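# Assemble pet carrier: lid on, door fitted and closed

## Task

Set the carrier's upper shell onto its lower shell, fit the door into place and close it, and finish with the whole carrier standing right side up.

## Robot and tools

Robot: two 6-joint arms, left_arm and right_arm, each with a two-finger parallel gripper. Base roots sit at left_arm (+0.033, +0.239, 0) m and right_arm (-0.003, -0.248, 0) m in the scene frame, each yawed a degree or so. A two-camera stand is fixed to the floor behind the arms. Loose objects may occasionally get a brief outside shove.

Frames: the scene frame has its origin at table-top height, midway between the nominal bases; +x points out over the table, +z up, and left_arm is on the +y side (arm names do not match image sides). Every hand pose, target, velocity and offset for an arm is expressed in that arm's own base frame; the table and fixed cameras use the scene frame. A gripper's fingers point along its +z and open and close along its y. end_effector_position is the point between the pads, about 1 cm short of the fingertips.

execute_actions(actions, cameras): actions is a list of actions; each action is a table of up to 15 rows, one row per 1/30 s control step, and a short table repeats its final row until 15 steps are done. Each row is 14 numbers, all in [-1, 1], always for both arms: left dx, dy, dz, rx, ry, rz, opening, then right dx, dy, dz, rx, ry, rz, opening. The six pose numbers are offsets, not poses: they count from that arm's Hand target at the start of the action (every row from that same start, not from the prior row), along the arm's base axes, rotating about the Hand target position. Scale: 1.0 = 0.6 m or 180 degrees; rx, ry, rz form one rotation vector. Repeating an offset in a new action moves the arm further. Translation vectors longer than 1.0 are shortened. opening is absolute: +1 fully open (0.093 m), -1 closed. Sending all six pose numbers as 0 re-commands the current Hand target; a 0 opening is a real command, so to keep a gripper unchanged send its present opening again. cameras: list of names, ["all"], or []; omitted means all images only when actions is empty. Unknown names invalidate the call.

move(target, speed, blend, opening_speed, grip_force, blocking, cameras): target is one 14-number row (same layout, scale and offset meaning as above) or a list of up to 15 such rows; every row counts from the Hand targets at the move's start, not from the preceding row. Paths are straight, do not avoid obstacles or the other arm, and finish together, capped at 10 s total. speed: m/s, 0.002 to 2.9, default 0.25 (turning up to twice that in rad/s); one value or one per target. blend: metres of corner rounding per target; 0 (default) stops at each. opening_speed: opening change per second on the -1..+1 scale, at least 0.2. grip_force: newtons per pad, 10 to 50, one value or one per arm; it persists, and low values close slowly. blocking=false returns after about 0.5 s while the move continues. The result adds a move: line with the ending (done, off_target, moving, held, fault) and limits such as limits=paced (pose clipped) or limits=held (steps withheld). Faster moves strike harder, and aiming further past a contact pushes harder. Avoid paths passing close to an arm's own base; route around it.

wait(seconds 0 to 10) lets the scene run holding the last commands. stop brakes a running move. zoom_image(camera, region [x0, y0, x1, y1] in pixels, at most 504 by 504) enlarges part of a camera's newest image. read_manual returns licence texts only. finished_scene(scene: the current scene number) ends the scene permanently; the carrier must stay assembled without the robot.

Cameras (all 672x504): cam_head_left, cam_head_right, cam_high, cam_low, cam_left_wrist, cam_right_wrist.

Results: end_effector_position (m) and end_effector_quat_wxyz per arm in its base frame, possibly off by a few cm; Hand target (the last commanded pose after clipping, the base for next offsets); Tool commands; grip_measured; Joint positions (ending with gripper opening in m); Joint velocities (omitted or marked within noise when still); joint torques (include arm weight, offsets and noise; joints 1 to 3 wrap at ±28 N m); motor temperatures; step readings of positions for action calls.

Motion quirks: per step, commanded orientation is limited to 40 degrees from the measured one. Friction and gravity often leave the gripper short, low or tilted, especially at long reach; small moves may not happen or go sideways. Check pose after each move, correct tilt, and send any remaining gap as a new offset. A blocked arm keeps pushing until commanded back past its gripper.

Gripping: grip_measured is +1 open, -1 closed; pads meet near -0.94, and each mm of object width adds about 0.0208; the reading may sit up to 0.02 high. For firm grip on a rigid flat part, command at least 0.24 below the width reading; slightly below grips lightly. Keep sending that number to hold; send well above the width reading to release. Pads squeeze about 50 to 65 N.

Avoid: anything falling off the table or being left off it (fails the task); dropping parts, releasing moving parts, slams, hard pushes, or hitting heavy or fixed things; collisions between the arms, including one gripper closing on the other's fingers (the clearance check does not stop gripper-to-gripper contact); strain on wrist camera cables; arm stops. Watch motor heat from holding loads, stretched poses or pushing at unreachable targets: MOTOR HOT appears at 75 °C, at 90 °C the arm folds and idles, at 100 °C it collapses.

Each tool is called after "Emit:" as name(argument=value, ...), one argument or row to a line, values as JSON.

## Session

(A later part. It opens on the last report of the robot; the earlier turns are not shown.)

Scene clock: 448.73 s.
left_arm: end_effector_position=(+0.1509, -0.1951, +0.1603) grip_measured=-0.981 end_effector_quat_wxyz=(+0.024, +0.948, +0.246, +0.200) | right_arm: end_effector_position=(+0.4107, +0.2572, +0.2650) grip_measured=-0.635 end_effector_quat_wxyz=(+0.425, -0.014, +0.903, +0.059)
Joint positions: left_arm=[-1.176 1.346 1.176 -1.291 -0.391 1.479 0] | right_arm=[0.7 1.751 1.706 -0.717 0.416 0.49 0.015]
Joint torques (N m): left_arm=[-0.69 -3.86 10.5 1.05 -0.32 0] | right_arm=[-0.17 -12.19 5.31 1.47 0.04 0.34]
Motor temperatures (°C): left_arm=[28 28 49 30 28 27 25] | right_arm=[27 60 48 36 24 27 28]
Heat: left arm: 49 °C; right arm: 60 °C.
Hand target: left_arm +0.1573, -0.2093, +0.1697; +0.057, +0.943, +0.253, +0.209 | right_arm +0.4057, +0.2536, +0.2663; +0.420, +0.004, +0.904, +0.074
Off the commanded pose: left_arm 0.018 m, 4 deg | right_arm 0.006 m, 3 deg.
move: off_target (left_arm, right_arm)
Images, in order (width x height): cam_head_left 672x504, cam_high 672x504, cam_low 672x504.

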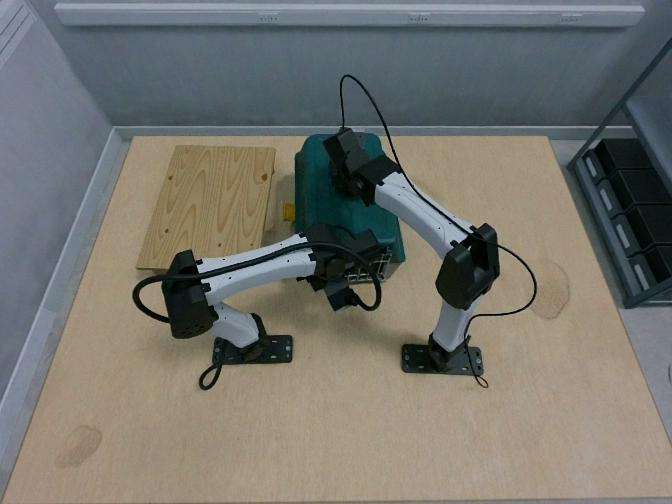

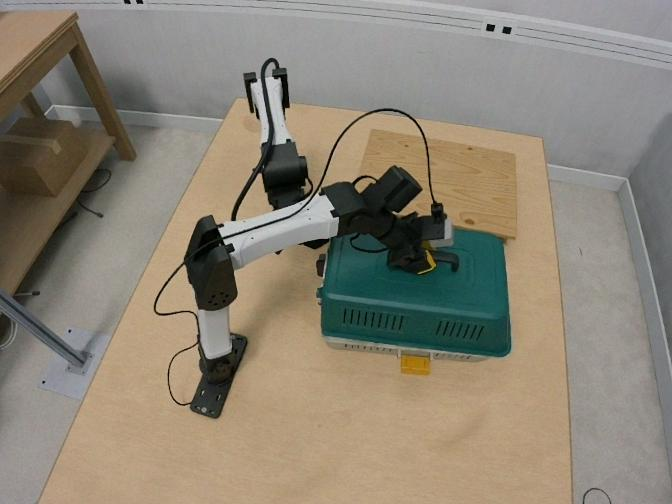

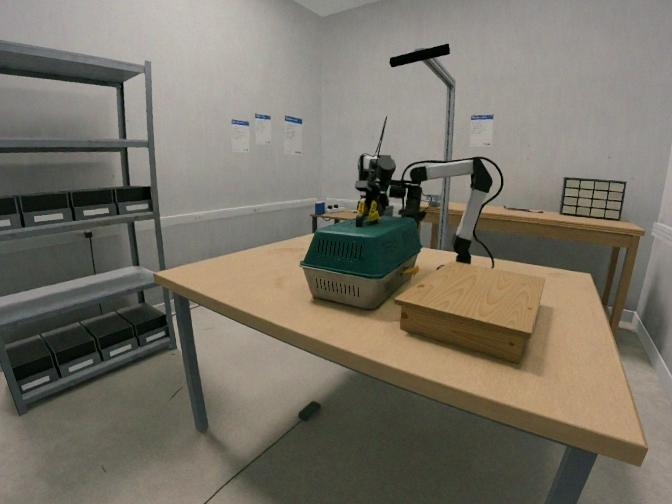

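Emit:
move(
  target=[
    [-0.004,0,0,0,0,0,-1,-0.002,-0.002,0.045,0.006,-0.012,0.0,-1],
    [-0.004,0,0,0,0,0,-1,-0.012,-0.005,0.045,0.006,-0.012,0.003,-1],
    [-0.004,0,0,0,0,0,-1,-0.014,-0.006,-0.03,0.006,0.002,0.003,-1],
  ],
  speed=0.03,
  cameras=["cam_high","cam_head_left","cam_low"],
)

Emit:
zoom_image(
  camera="cam_head_left",
  region=[340, 220, 420, 300],
)

Emit:
zoom_image(
  camera="cam_high",
  region=[300, 200, 520, 380],
)

Emit:
zoom_image(
  camera="cam_low",
  region=[260, 170, 460, 320],
)

Scene clock: 466.20 s.
left_arm: end_effector_position=(+0.1488, -0.1966, +0.1603) grip_measured=-0.981 end_effector_quat_wxyz=(+0.026, +0.948, +0.247, +0.199) | right_arm: end_effector_position=(+0.4078, +0.2559, +0.2672) grip_measured=-0.635 end_effector_quat_wxyz=(+0.451, -0.013, +0.889, +0.080)
Joint positions: left_arm=[-1.185 1.346 1.176 -1.291 -0.39 1.469 0] | right_arm=[0.7 1.685 1.588 -0.587 0.41 0.475 0.015]
Joint torques (N m): left_arm=[-0.73 -4.03 10.35 1 -0.35 0] | right_arm=[-0.21 -10.44 4.57 1.14 -0.08 0.56]
Motor temperatures (°C): left_arm=[28 28 50 30 28 27 25] | right_arm=[27 61 47 34 24 27 28]
Heat: left arm: 50 °C; right arm: 61 °C.
Hand target: left_arm +0.1549, -0.2093, +0.1697; +0.057, +0.943, +0.253, +0.208 | right_arm +0.3973, +0.2500, +0.2482; +0.417, +0.004, +0.905, +0.085
Off the commanded pose: left_arm 0.017 m, 4 deg | right_arm 0.022 m, 5 deg.
move: off_target (left_arm, right_arm)
Images, in order (width x height): cam_head_left 672x504, cam_high 672x504, cam_low 672x504.

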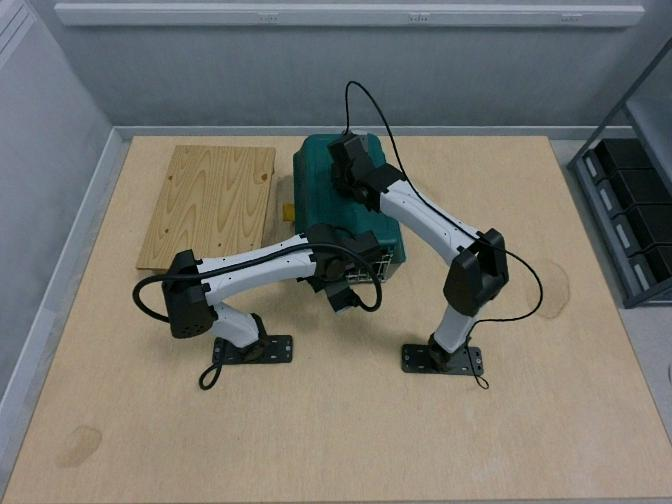

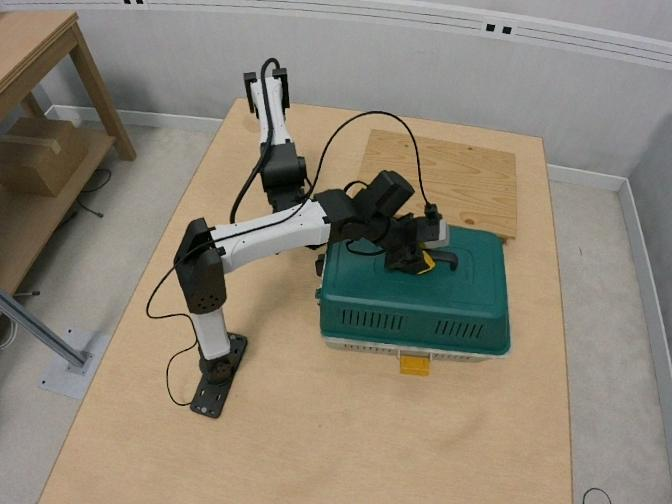

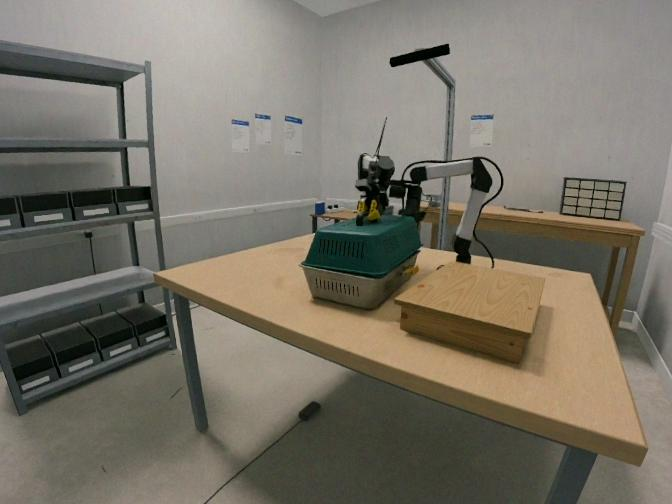

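Scaled by 6.300 from the camera's 672x504 image, which has a finer 960x720 frame.

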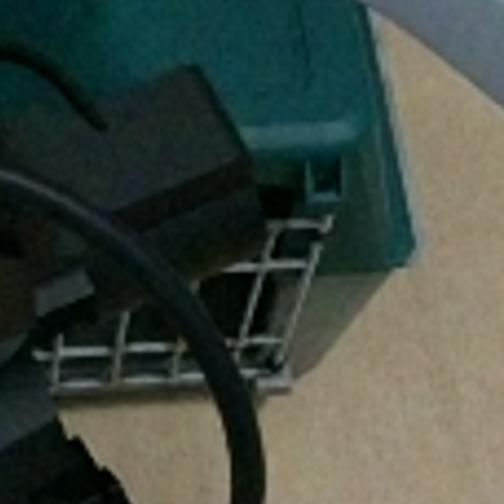

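Scaled by 2.291 from the camera's 672x504 image, which has a finer 960x720 frame.

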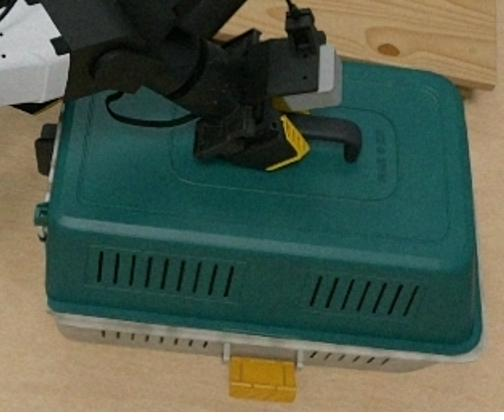

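Scaled by 2.520 from the camera's 672x504 image, which has a finer 960x720 frame.

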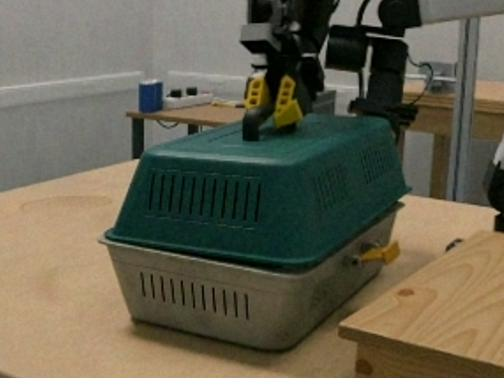

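Emit:
move(
  target=[0,0,0,0,0,0,-1,0.01,0.007,0.025,0.0,0,0,-1],
  speed=0.04,
)

Emit:
move(
  target=[
    [-0.05,0.01,0,0,0,0,-1,0,0,0,0,0,0,-1],
    [-0.13,0.0238,0.269,0,0,0,-1,0,0,0,0,0,0,-1],
  ],
  speed=[0.04,0.15],
  cameras=["cam_left_wrist","cam_high","cam_low"],
)

Emit:
zoom_image(
  camera="cam_left_wrist",
  region=[180, 60, 580, 390],
)

Emit:
zoom_image(
  camera="cam_left_wrist",
  region=[170, 60, 320, 200],
)

Emit:
zoom_image(
  camera="cam_left_wrist",
  region=[400, 170, 580, 390],
)

Scene clock: 486.67 s.
left_arm: end_effector_position=(+0.1488, -0.1966, +0.1603) grip_measured=-0.981 end_effector_quat_wxyz=(+0.026, +0.948, +0.247, +0.199) | right_arm: end_effector_position=(+0.4075, +0.2554, +0.2684) grip_measured=-0.635 end_effector_quat_wxyz=(+0.441, -0.013, +0.894, +0.076)
Joint positions: left_arm=[-1.185 1.346 1.176 -1.291 -0.39 1.469 0] | right_arm=[0.698 1.7 1.629 -0.639 0.403 0.481 0.015]
Joint torques (N m): left_arm=[-0.72 -4.01 10.35 1 -0.35 0] | right_arm=[-0.16 -9.03 8.9 1.07 -0.05 0.47]
Motor temperatures (°C): left_arm=[28 28 50 30 28 27 25] | right_arm=[27 61 46 32 24 28 28]
Heat: left arm: 50 °C; right arm: 61 °C.
Hand target: left_arm +0.1549, -0.2093, +0.1697; +0.057, +0.943, +0.253, +0.208 | right_arm +0.4033, +0.2543, +0.2632; +0.417, +0.004, +0.905, +0.085
Off the commanded pose: left_arm 0.017 m, 4 deg | right_arm 0.007 m, 4 deg.
move: off_target (left_arm, right_arm)

Scene clock: 489.40 s.
left_arm: end_effector_position=(+0.0805, -0.1950, +0.3254) grip_measured=-0.981 end_effector_quat_wxyz=(+0.277, +0.923, +0.205, +0.171) | right_arm: end_effector_position=(+0.4054, +0.2544, +0.2659) grip_measured=-0.635 end_effector_quat_wxyz=(+0.434, -0.012, +0.898, +0.075)
Joint positions: left_arm=[-1.504 1.098 1.615 -1.551 -0.411 1.316 0] | right_arm=[0.698 1.7 1.63 -0.656 0.399 0.49 0.015]
Joint torques (N m): left_arm=[-1.14 -1.02 8.55 1.44 -0.09 0.17] | right_arm=[-0.17 -8.92 8.9 1.18 -0.02 0.37]
Motor temperatures (°C): left_arm=[28 29 50 30 28 27 25] | right_arm=[27 60 47 32 24 28 28]
Heat: left arm: 50 °C; right arm: 60 °C.
Hand target: left_arm +0.0768, -0.1950, +0.3310; +0.056, +0.943, +0.253, +0.209 | right_arm +0.4033, +0.2543, +0.2633; +0.417, +0.004, +0.905, +0.085
Off the commanded pose: left_arm 0.007 m, 26 deg | right_arm 0.003 m, 3 deg.
joint sent to its limit (left arm) — joint 4 (wrist pitch), lower limit. The joint targets are off in orientation, not in position.
move: off_target (left_arm, right_arm)
Images, in order (width x height): cam_high 672x504, cam_low 672x504, cam_left_wrist 672x504.

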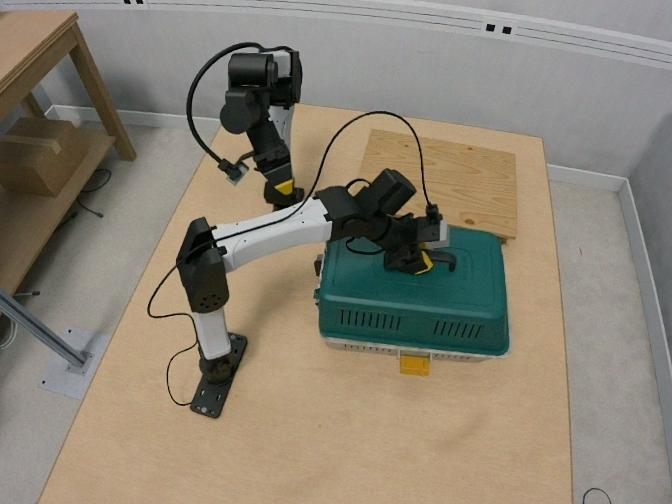

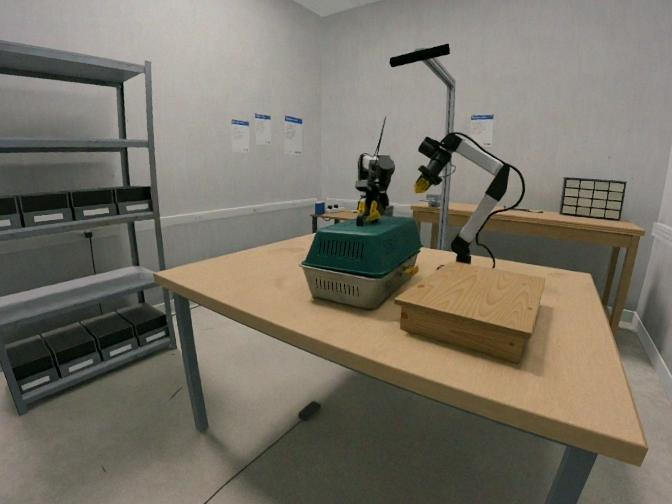

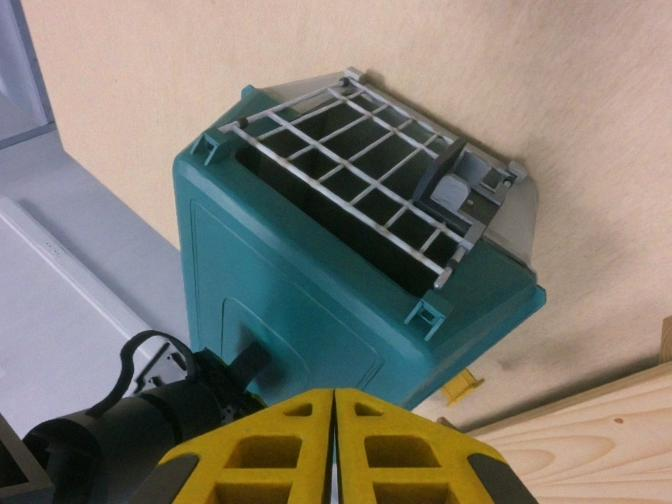

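Scaled by 1.260 from the camera's 672x504 image, which has a finer 960x720 frame.

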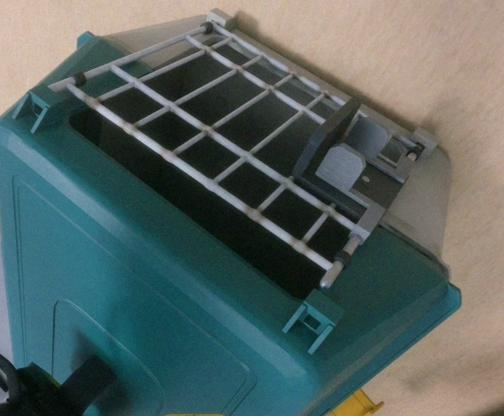

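Scaled by 3.360 from the camera's 672x504 image, which has a finer 960x720 frame.

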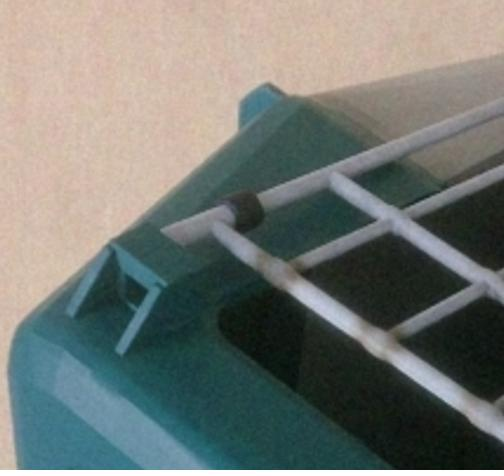

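Scaled by 2.291 from the camera's 672x504 image, which has a finer 960x720 frame.

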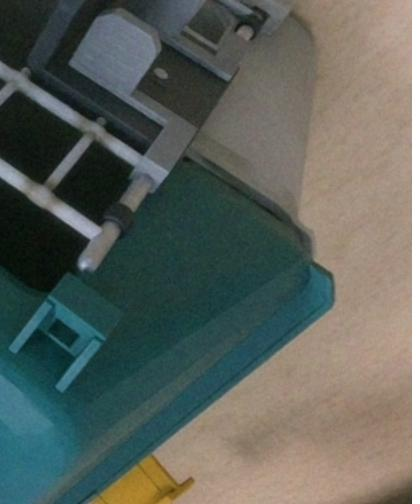

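Emit:
move(
  target=[
    [0,0,0,0,0,0,-1,0.004,-0.004,0.075,0.012,-0.015,0,-1],
    [0.005,0.04,-0.28,0,0,0,-1,0.004,-0.004,0.075,0.012,-0.015,0,-1],
    [0.08,-0.0217,-0.28,0,0,0,-1,0.004,-0.004,0.075,0.012,-0.015,0,-1],
    [0.134,-0.0217,-0.272,0,0,0,-1,0.004,-0.004,0.075,0.012,-0.015,0,-1],
  ],
  speed=[0.08,0.2,0.15,0.04],
  blend=[0.005,0.02,0.01,0],
  cameras=["cam_high","cam_head_left","cam_low","cam_left_wrist"],
)

Emit:
zoom_image(
  camera="cam_head_left",
  region=[340, 220, 420, 300],
)

Emit:
zoom_image(
  camera="cam_high",
  region=[290, 190, 370, 350],
)

Emit:
zoom_image(
  camera="cam_low",
  region=[260, 170, 460, 320],
)

Scene clock: 538.90 s.
left_arm: end_effector_position=(+0.1460, -0.1911, +0.1597) grip_measured=-0.981 end_effector_quat_wxyz=(+0.023, +0.948, +0.246, +0.202) | right_arm: end_effector_position=(+0.4021, +0.2521, +0.2948) grip_measured=-0.635 end_effector_quat_wxyz=(+0.429, -0.010, +0.899, +0.087)
Joint positions: left_arm=[-1.193 1.33 1.161 -1.302 -0.398 1.46 0] | right_arm=[0.688 1.707 1.759 -0.774 0.369 0.497 0.015]
Joint torques (N m): left_arm=[1.18 -2.76 10.93 1.22 -0.26 0.22] | right_arm=[-0.18 -9.47 9.78 1.57 0.18 0.22]
Motor temperatures (°C): left_arm=[28 28 47 31 28 27 25] | right_arm=[27 55 55 32 24 27 28]
Heat: left arm: 47 °C; right arm: 55 °C.
Hand target: left_arm +0.1573, -0.2081, +0.1679; +0.057, +0.943, +0.253, +0.209 | right_arm +0.4057, +0.2519, +0.3083; +0.438, +0.009, +0.893, +0.102
Off the commanded pose: left_arm 0.022 m, 4 deg | right_arm 0.014 m, 3 deg.
move: off_target (left_arm, right_arm)
Images, in order (width x height): cam_head_left 672x504, cam_high 672x504, cam_low 672x504, cam_left_wrist 672x504.

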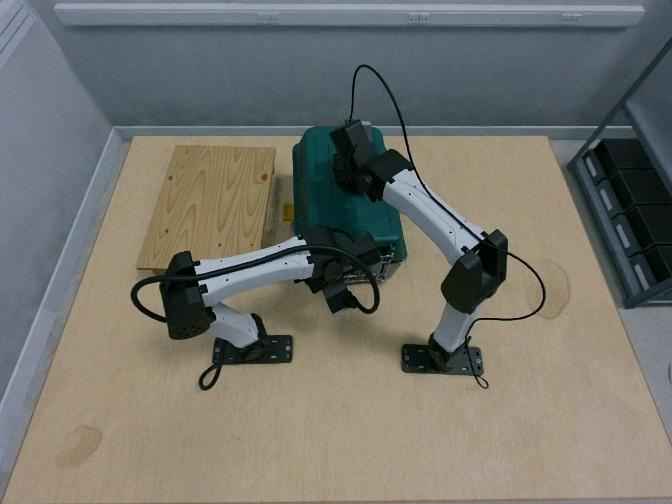

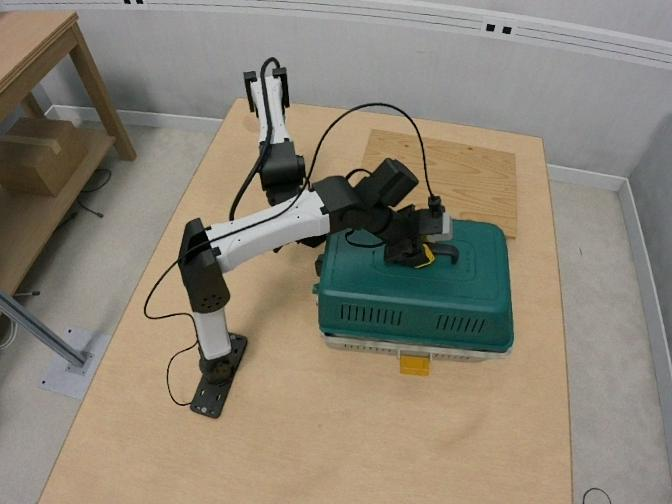

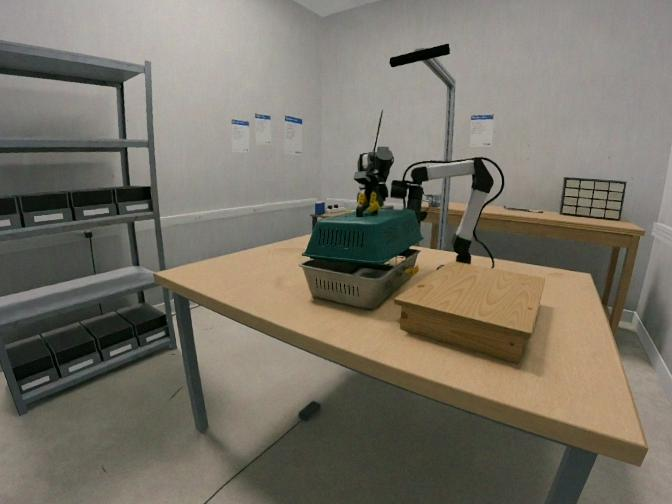

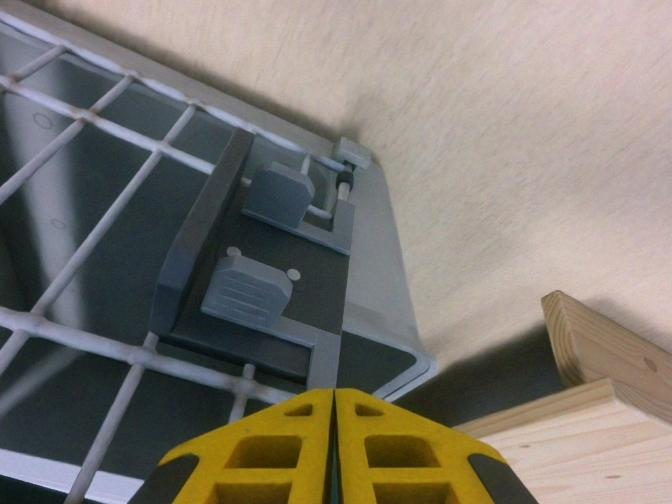

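Scaled by 6.300 from the camera's 672x504 image, which has a finer 960x720 frame.

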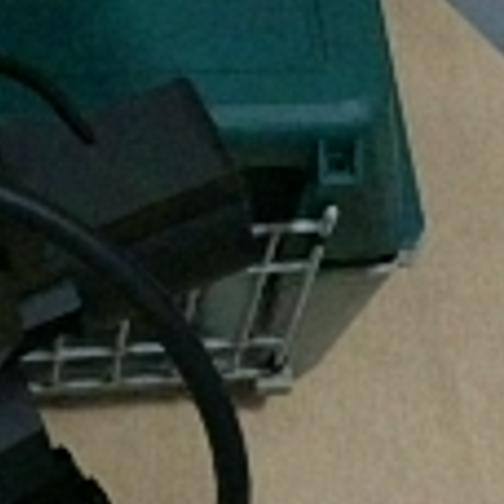

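Scaled by 3.150 from the camera's 672x504 image, which has a finer 960x720 frame.

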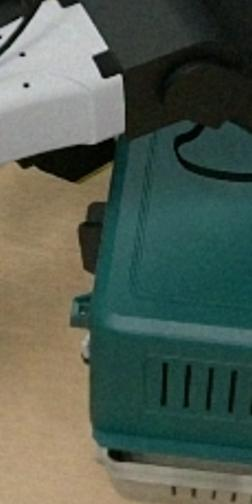

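Scaled by 2.520 from the camera's 672x504 image, which has a finer 960x720 frame.

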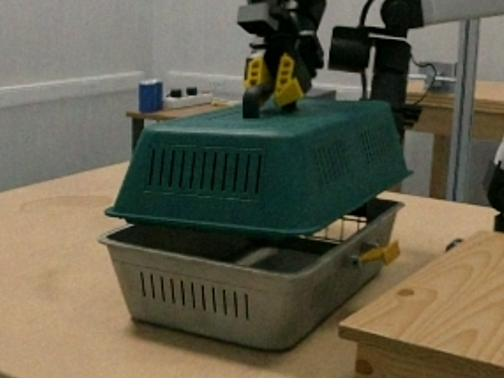

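Emit:
move(
  target=[
    [0,0,0,0,0,0,-1,0.006,0.003,0,-0.003,-0.018,-0.006,-1],
    [0.002,0,0,0,0,0,-1,0.006,0.003,-0.02,-0.003,-0.018,-0.006,-1],
  ],
  speed=0.06,
  cameras=["cam_high","cam_head_left","cam_low"],
)

Emit:
zoom_image(
  camera="cam_head_left",
  region=[340, 220, 420, 300],
)

Emit:
zoom_image(
  camera="cam_high",
  region=[300, 200, 520, 380],
)

Emit:
zoom_image(
  camera="cam_low",
  region=[260, 170, 460, 320],
)

Scene clock: 552.90 s.
left_arm: end_effector_position=(+0.1486, -0.1918, +0.1600) grip_measured=-0.981 end_effector_quat_wxyz=(+0.026, +0.947, +0.249, +0.203) | right_arm: end_effector_position=(+0.4083, +0.2507, +0.2753) grip_measured=-0.635 end_effector_quat_wxyz=(+0.436, -0.003, +0.897, +0.075)
Joint positions: left_arm=[-1.184 1.33 1.161 -1.292 -0.398 1.465 0] | right_arm=[0.688 1.707 1.673 -0.689 0.4 0.499 0.015]
Joint torques (N m): left_arm=[0.55 -2.63 11 1.21 -0.24 0.22] | right_arm=[1.13 -11.84 7.23 1.98 0.38 0.09]
Motor temperatures (°C): left_arm=[28 28 47 31 28 27 25] | right_arm=[27 55 55 33 24 27 28]
Heat: left arm: 47 °C; right arm: 55 °C.
Hand target: left_arm +0.1584, -0.2082, +0.1679; +0.057, +0.943, +0.253, +0.209 | right_arm +0.4092, +0.2537, +0.2962; +0.464, +0.013, +0.881, +0.094
Off the commanded pose: left_arm 0.021 m, 4 deg | right_arm 0.021 m, 5 deg.
move: off_target (left_arm, right_arm)
Images, in order (width x height): cam_head_left 672x504, cam_high 672x504, cam_low 672x504.

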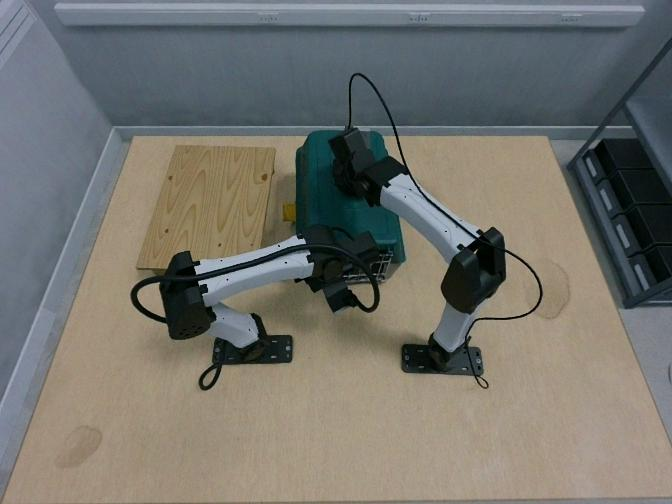

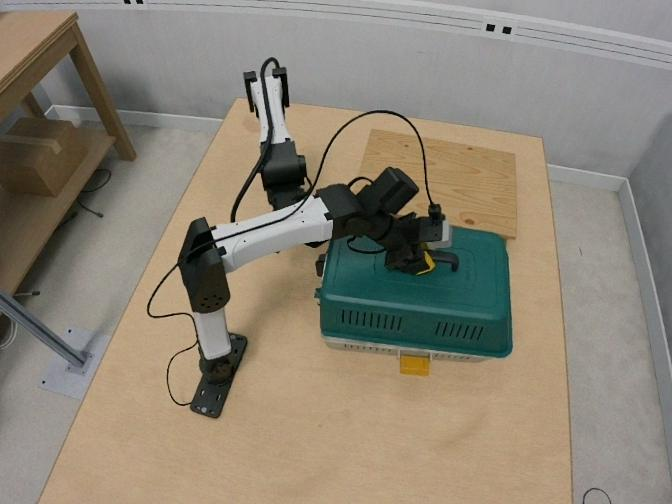

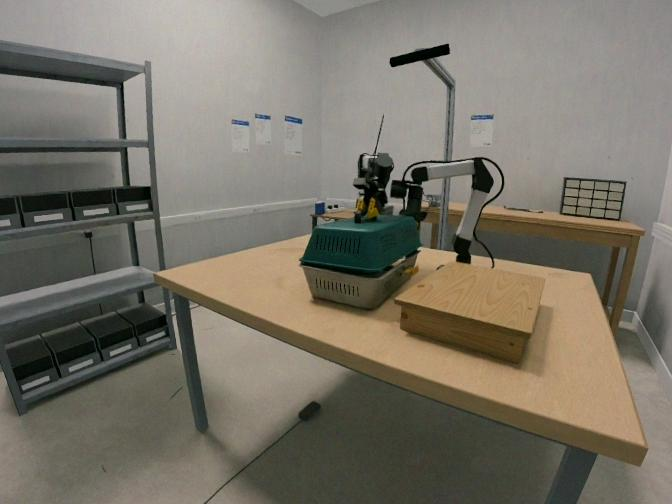

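Scaled by 6.300 from the camera's 672x504 image, which has a finer 960x720 frame.

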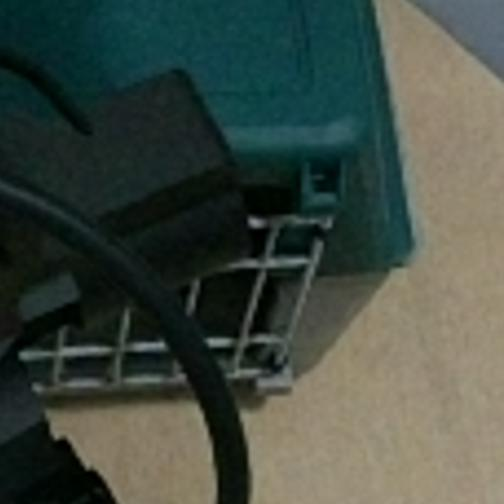

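Scaled by 2.291 from the camera's 672x504 image, which has a finer 960x720 frame.

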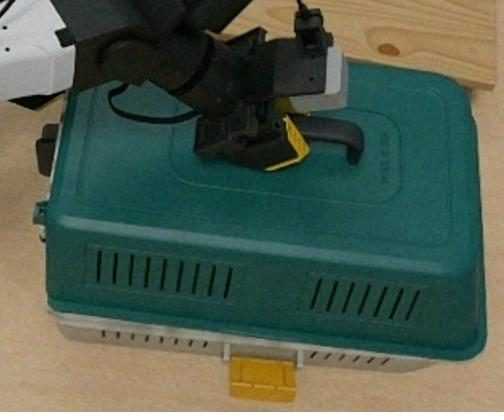

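Scaled by 2.520 from the camera's 672x504 image, which has a finer 960x720 frame.

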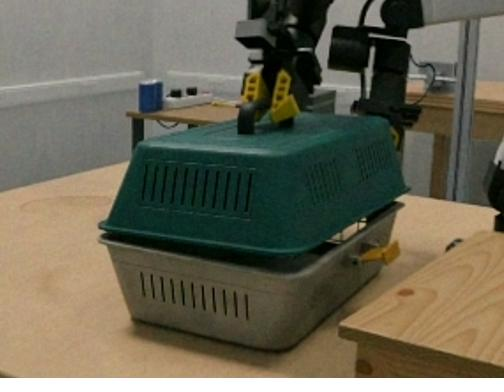

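Emit:
move(
  target=[
    [0,0,0,0,0,0,-1,-0.002,0.0,-0.025,-0.004,0.006,0,-1],
    [0,0,0,0,0,0,-1,-0.004,0.0,-0.05,-0.008,0.014,0,-1],
  ],
  speed=0.03,
  cameras=["cam_high","cam_head_left","cam_low"],
)

Emit:
zoom_image(
  camera="cam_head_left",
  region=[340, 220, 420, 300],
)

Emit:
zoom_image(
  camera="cam_low",
  region=[260, 170, 460, 320],
)

Scene clock: 565.03 s.
left_arm: end_effector_position=(+0.1486, -0.1920, +0.1600) grip_measured=-0.981 end_effector_quat_wxyz=(+0.026, +0.947, +0.249, +0.203) | right_arm: end_effector_position=(+0.4123, +0.2536, +0.2664) grip_measured=-0.635 end_effector_quat_wxyz=(+0.447, -0.005, +0.892, +0.073)
Joint positions: left_arm=[-1.184 1.33 1.161 -1.291 -0.398 1.465 0] | right_arm=[0.693 1.707 1.62 -0.615 0.417 0.487 0.015]
Joint torques (N m): left_arm=[0.75 -2.63 11 1.16 -0.24 0.21] | right_arm=[0.85 -11.14 5.65 1.59 0.18 0.29]
Motor temperatures (°C): left_arm=[28 28 47 31 28 27 25] | right_arm=[27 56 53 36 24 27 28]
Heat: left arm: 47 °C; right arm: 56 °C.
Hand target: left_arm +0.1584, -0.2081, +0.1679; +0.057, +0.943, +0.253, +0.209 | right_arm +0.4069, +0.2536, +0.2662; +0.445, +0.009, +0.892, +0.082
Off the commanded pose: left_arm 0.020 m, 4 deg | right_arm 0.005 m, 2 deg.
move: off_target (left_arm)
Images, in order (width x height): cam_head_left 672x504, cam_high 672x504, cam_low 672x504.

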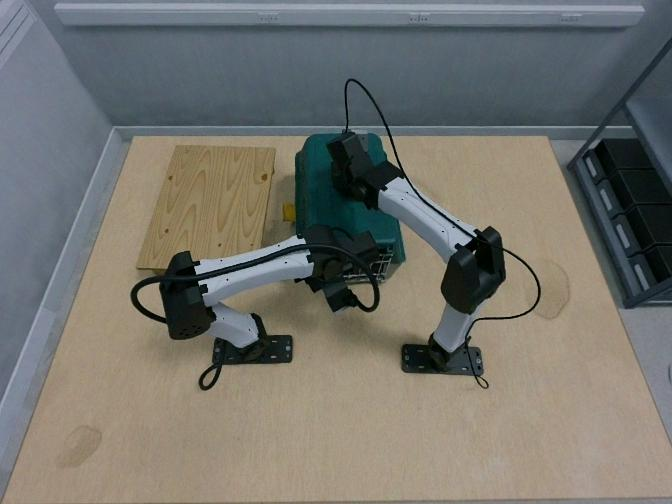

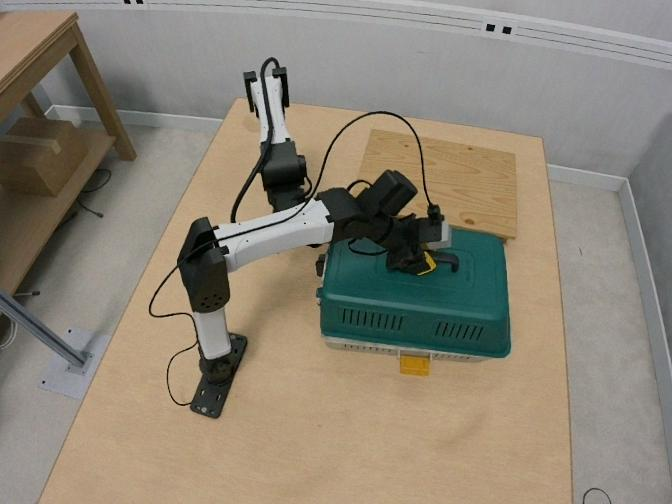

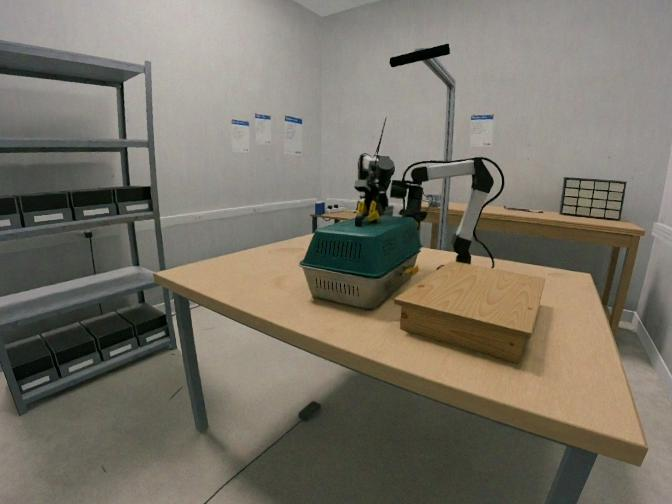

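Scaled by 6.300 from the camera's 672x504 image, which has a finer 960x720 frame.

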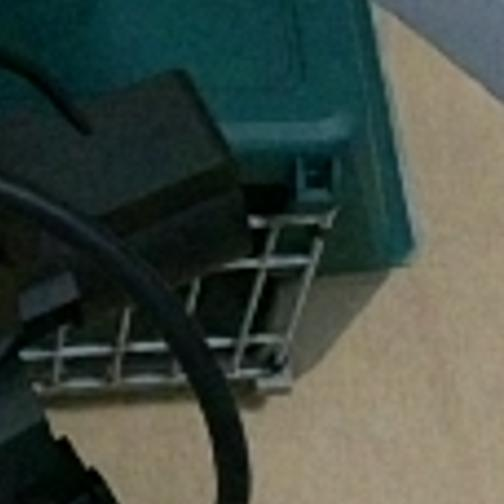

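Scaled by 2.520 from the camera's 672x504 image, which has a finer 960x720 frame.

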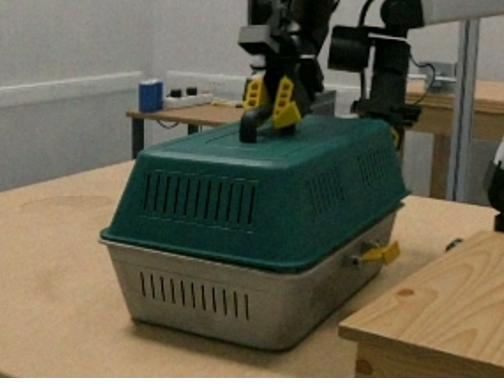

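Emit:
move(
  target=[-0.02,0.002,0,0,0,0,-1,-0.004,0,-0.012,0,0,0,-1],
  speed=0.015,
  cameras=["cam_low"],
)

Emit:
move(
  target=[
    [-0.05,0.01,0,0,0,0,-1,0,0,0,0,0,0,-1],
    [-0.1136,0.0217,0.272,0,0,0,-1,0,0,0,0,0,0,-1],
  ],
  speed=[0.04,0.15],
  cameras=["cam_left_wrist","cam_high"],
)

Emit:
zoom_image(
  camera="cam_left_wrist",
  region=[170, 60, 320, 200],
)

Emit:
zoom_image(
  camera="cam_left_wrist",
  region=[400, 170, 580, 390],
)

Scene clock: 579.00 s.
left_arm: end_effector_position=(+0.1454, -0.1944, +0.1606) grip_measured=-0.981 end_effector_quat_wxyz=(+0.030, +0.944, +0.254, +0.207) | right_arm: end_effector_position=(+0.4124, +0.2550, +0.2652) grip_measured=-0.635 end_effector_quat_wxyz=(+0.457, -0.004, +0.886, +0.074)
Joint positions: left_arm=[-1.207 1.33 1.161 -1.293 -0.408 1.432 0] | right_arm=[0.7 1.697 1.586 -0.57 0.432 0.482 0.015]
Joint torques (N m): left_arm=[-1.63 -3.86 9.95 0.91 -0.2 0.05] | right_arm=[0.72 -11.08 5.2 1.45 0.12 0.37]
Motor temperatures (°C): left_arm=[28 28 48 31 28 27 25] | right_arm=[27 57 52 35 24 27 28]
Heat: left arm: 48 °C; right arm: 57 °C.
Hand target: left_arm +0.1465, -0.2069, +0.1679; +0.057, +0.943, +0.253, +0.209 | right_arm +0.4045, +0.2537, +0.2590; +0.445, +0.009, +0.892, +0.083
Off the commanded pose: left_arm 0.015 m, 3 deg | right_arm 0.010 m, 2 deg.
move: off_target (left_arm)
Images, in order (width x height): cam_low 672x504.

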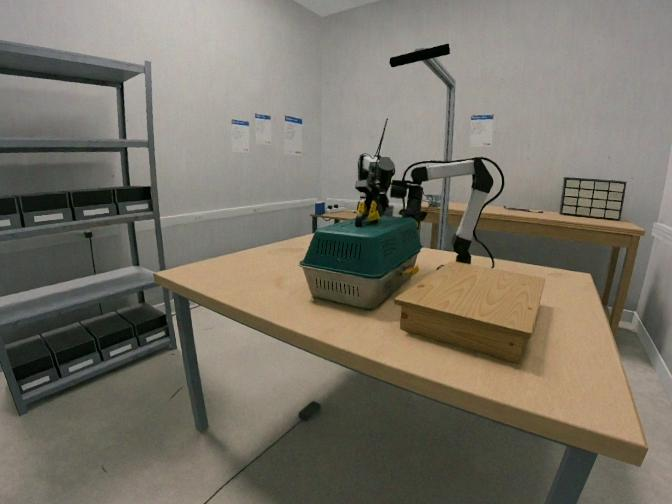

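Scene clock: 581.80 s.
left_arm: end_effector_position=(+0.0825, -0.1937, +0.3257) grip_measured=-0.981 end_effector_quat_wxyz=(+0.276, +0.923, +0.205, +0.175) | right_arm: end_effector_position=(+0.4124, +0.2550, +0.2652) grip_measured=-0.635 end_effector_quat_wxyz=(+0.457, -0.004, +0.886, +0.074)
Joint positions: left_arm=[-1.495 1.096 1.614 -1.551 -0.413 1.324 0] | right_arm=[0.7 1.697 1.586 -0.57 0.432 0.482 0.015]
Joint torques (N m): left_arm=[-1.2 -0.91 8.57 1.44 -0.05 0.2] | right_arm=[0.72 -11.08 5.19 1.45 0.11 0.37]
Motor temperatures (°C): left_arm=[28 28 48 31 28 27 26] | right_arm=[27 57 52 35 24 27 28]
Heat: left arm: 48 °C; right arm: 57 °C.
Hand target: left_arm +0.0783, -0.1939, +0.3311; +0.057, +0.943, +0.253, +0.209 | right_arm +0.4045, +0.2537, +0.2590; +0.445, +0.009, +0.892, +0.083
Off the commanded pose: left_arm 0.007 m, 26 deg | right_arm 0.010 m, 2 deg.
joint sent to its limit (left arm) — joint 4 (wrist pitch), lower limit. The joint targets are off in orientation, not in position.
move: off_target (left_arm)
Images, in order (width x height): cam_high 672x504, cam_left_wrist 672x504.

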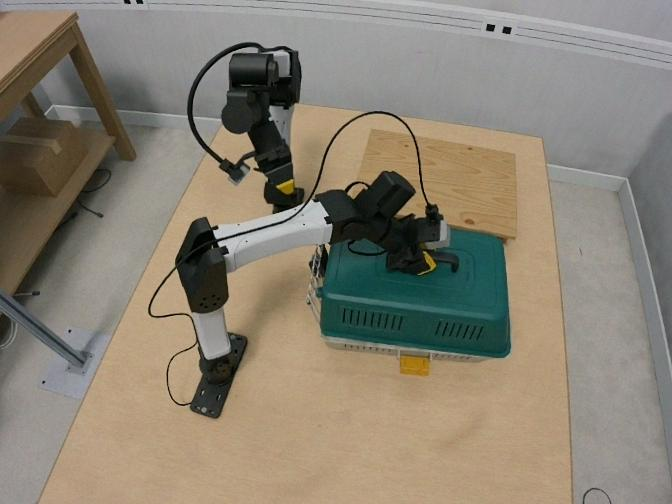

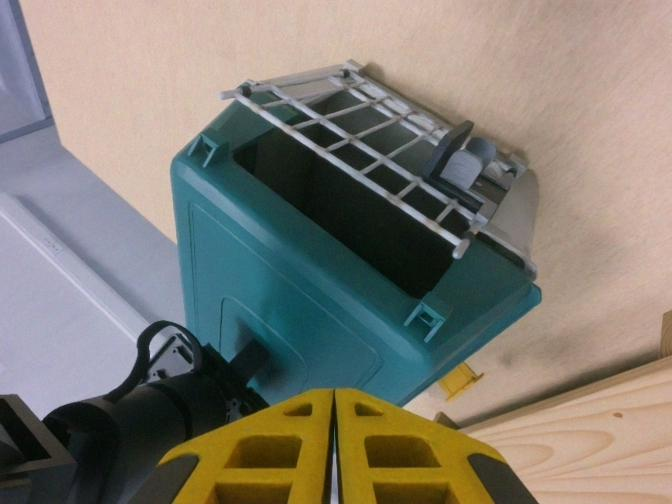

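Scaled by 3.360 from the camera's 672x504 image, which has a finer 960x720 frame.

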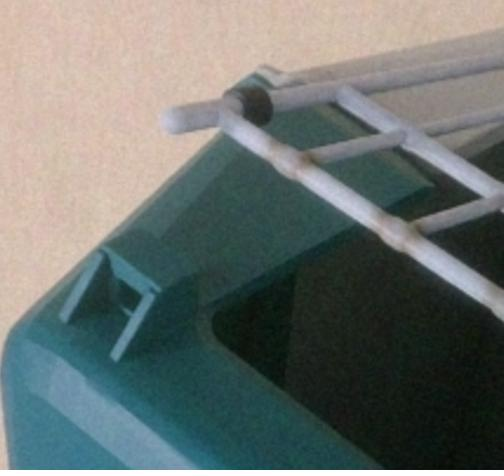

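Scaled by 2.291 from the camera's 672x504 image, which has a finer 960x720 frame.

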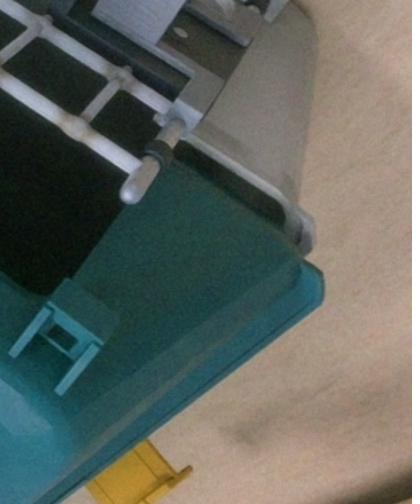

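Emit:
execute_actions(
  actions=[],
)

Scene clock: 622.87 s.
left_arm: end_effector_position=(+0.0825, -0.1937, +0.3257) grip_measured=-0.981 end_effector_quat_wxyz=(+0.276, +0.923, +0.205, +0.175) | right_arm: end_effector_position=(+0.4124, +0.2550, +0.2652) grip_measured=-0.635 end_effector_quat_wxyz=(+0.457, -0.004, +0.886, +0.074)
Joint positions: left_arm=[-1.495 1.096 1.614 -1.551 -0.413 1.325 0] | right_arm=[0.7 1.697 1.586 -0.57 0.432 0.482 0.015]
Joint velocities: within noise
Joint torques (N m): left_arm=[-1.2 -0.92 8.57 1.43 -0.05 0.16] | right_arm=[0.72 -11.08 5.18 1.45 0.11 0.37]
Motor temperatures (°C): left_arm=[28 28 49 31 28 27 26] | right_arm=[27 61 50 34 24 28 28]
Heat: left arm: 49 °C; right arm: 61 °C.
Hand target: left_arm +0.0783, -0.1939, +0.3311; +0.057, +0.943, +0.253, +0.209 | right_arm +0.4045, +0.2537, +0.2590; +0.445, +0.009, +0.892, +0.083
Tool commands: left_gripper/opening=-1.0 right_gripper/opening=-1.0
Off the commanded pose: left_arm 0.007 m, 26 deg | right_arm 0.010 m, 2 deg.

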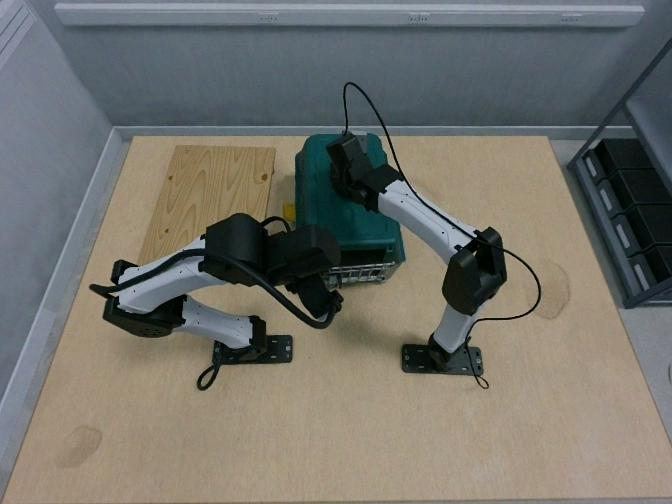

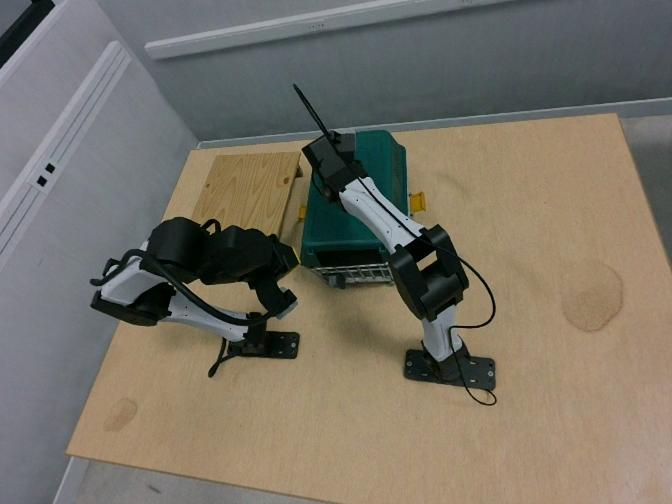

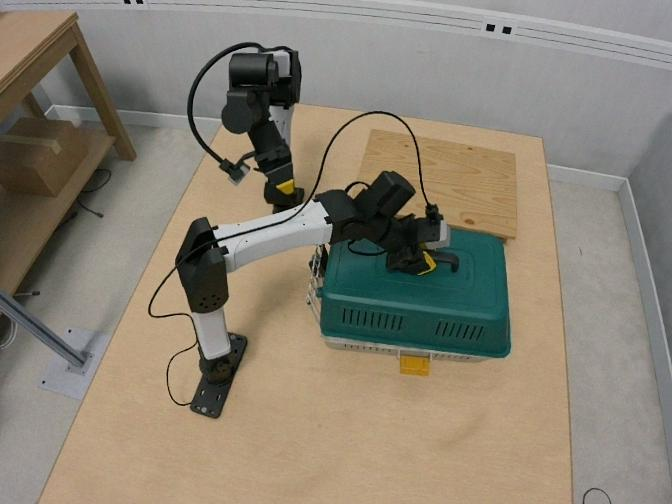

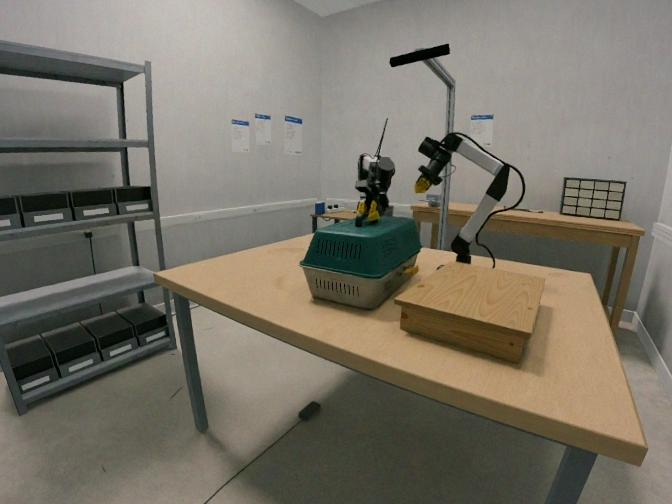

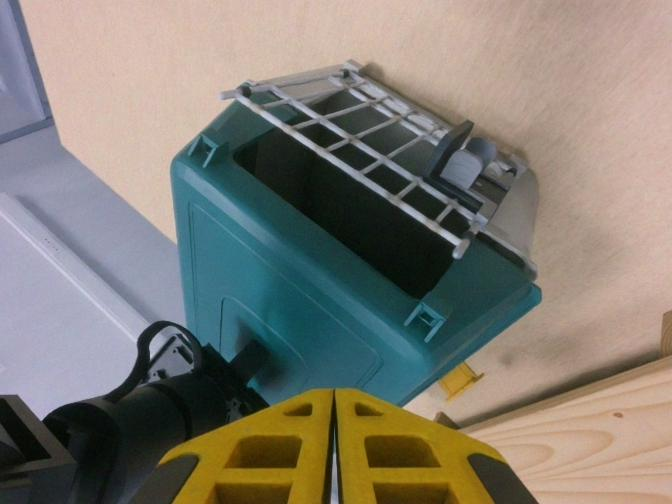

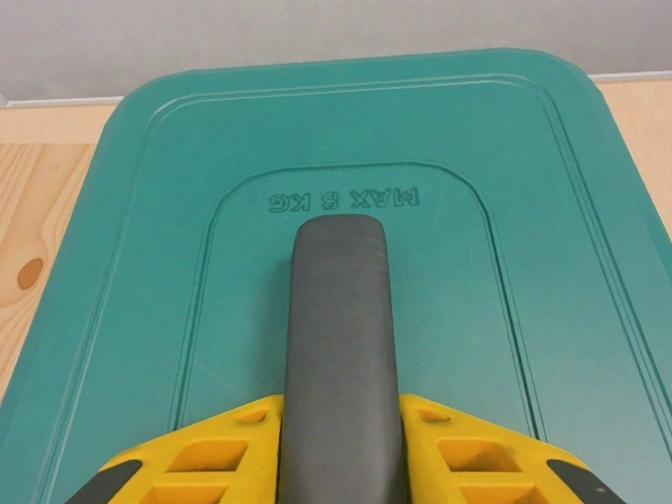

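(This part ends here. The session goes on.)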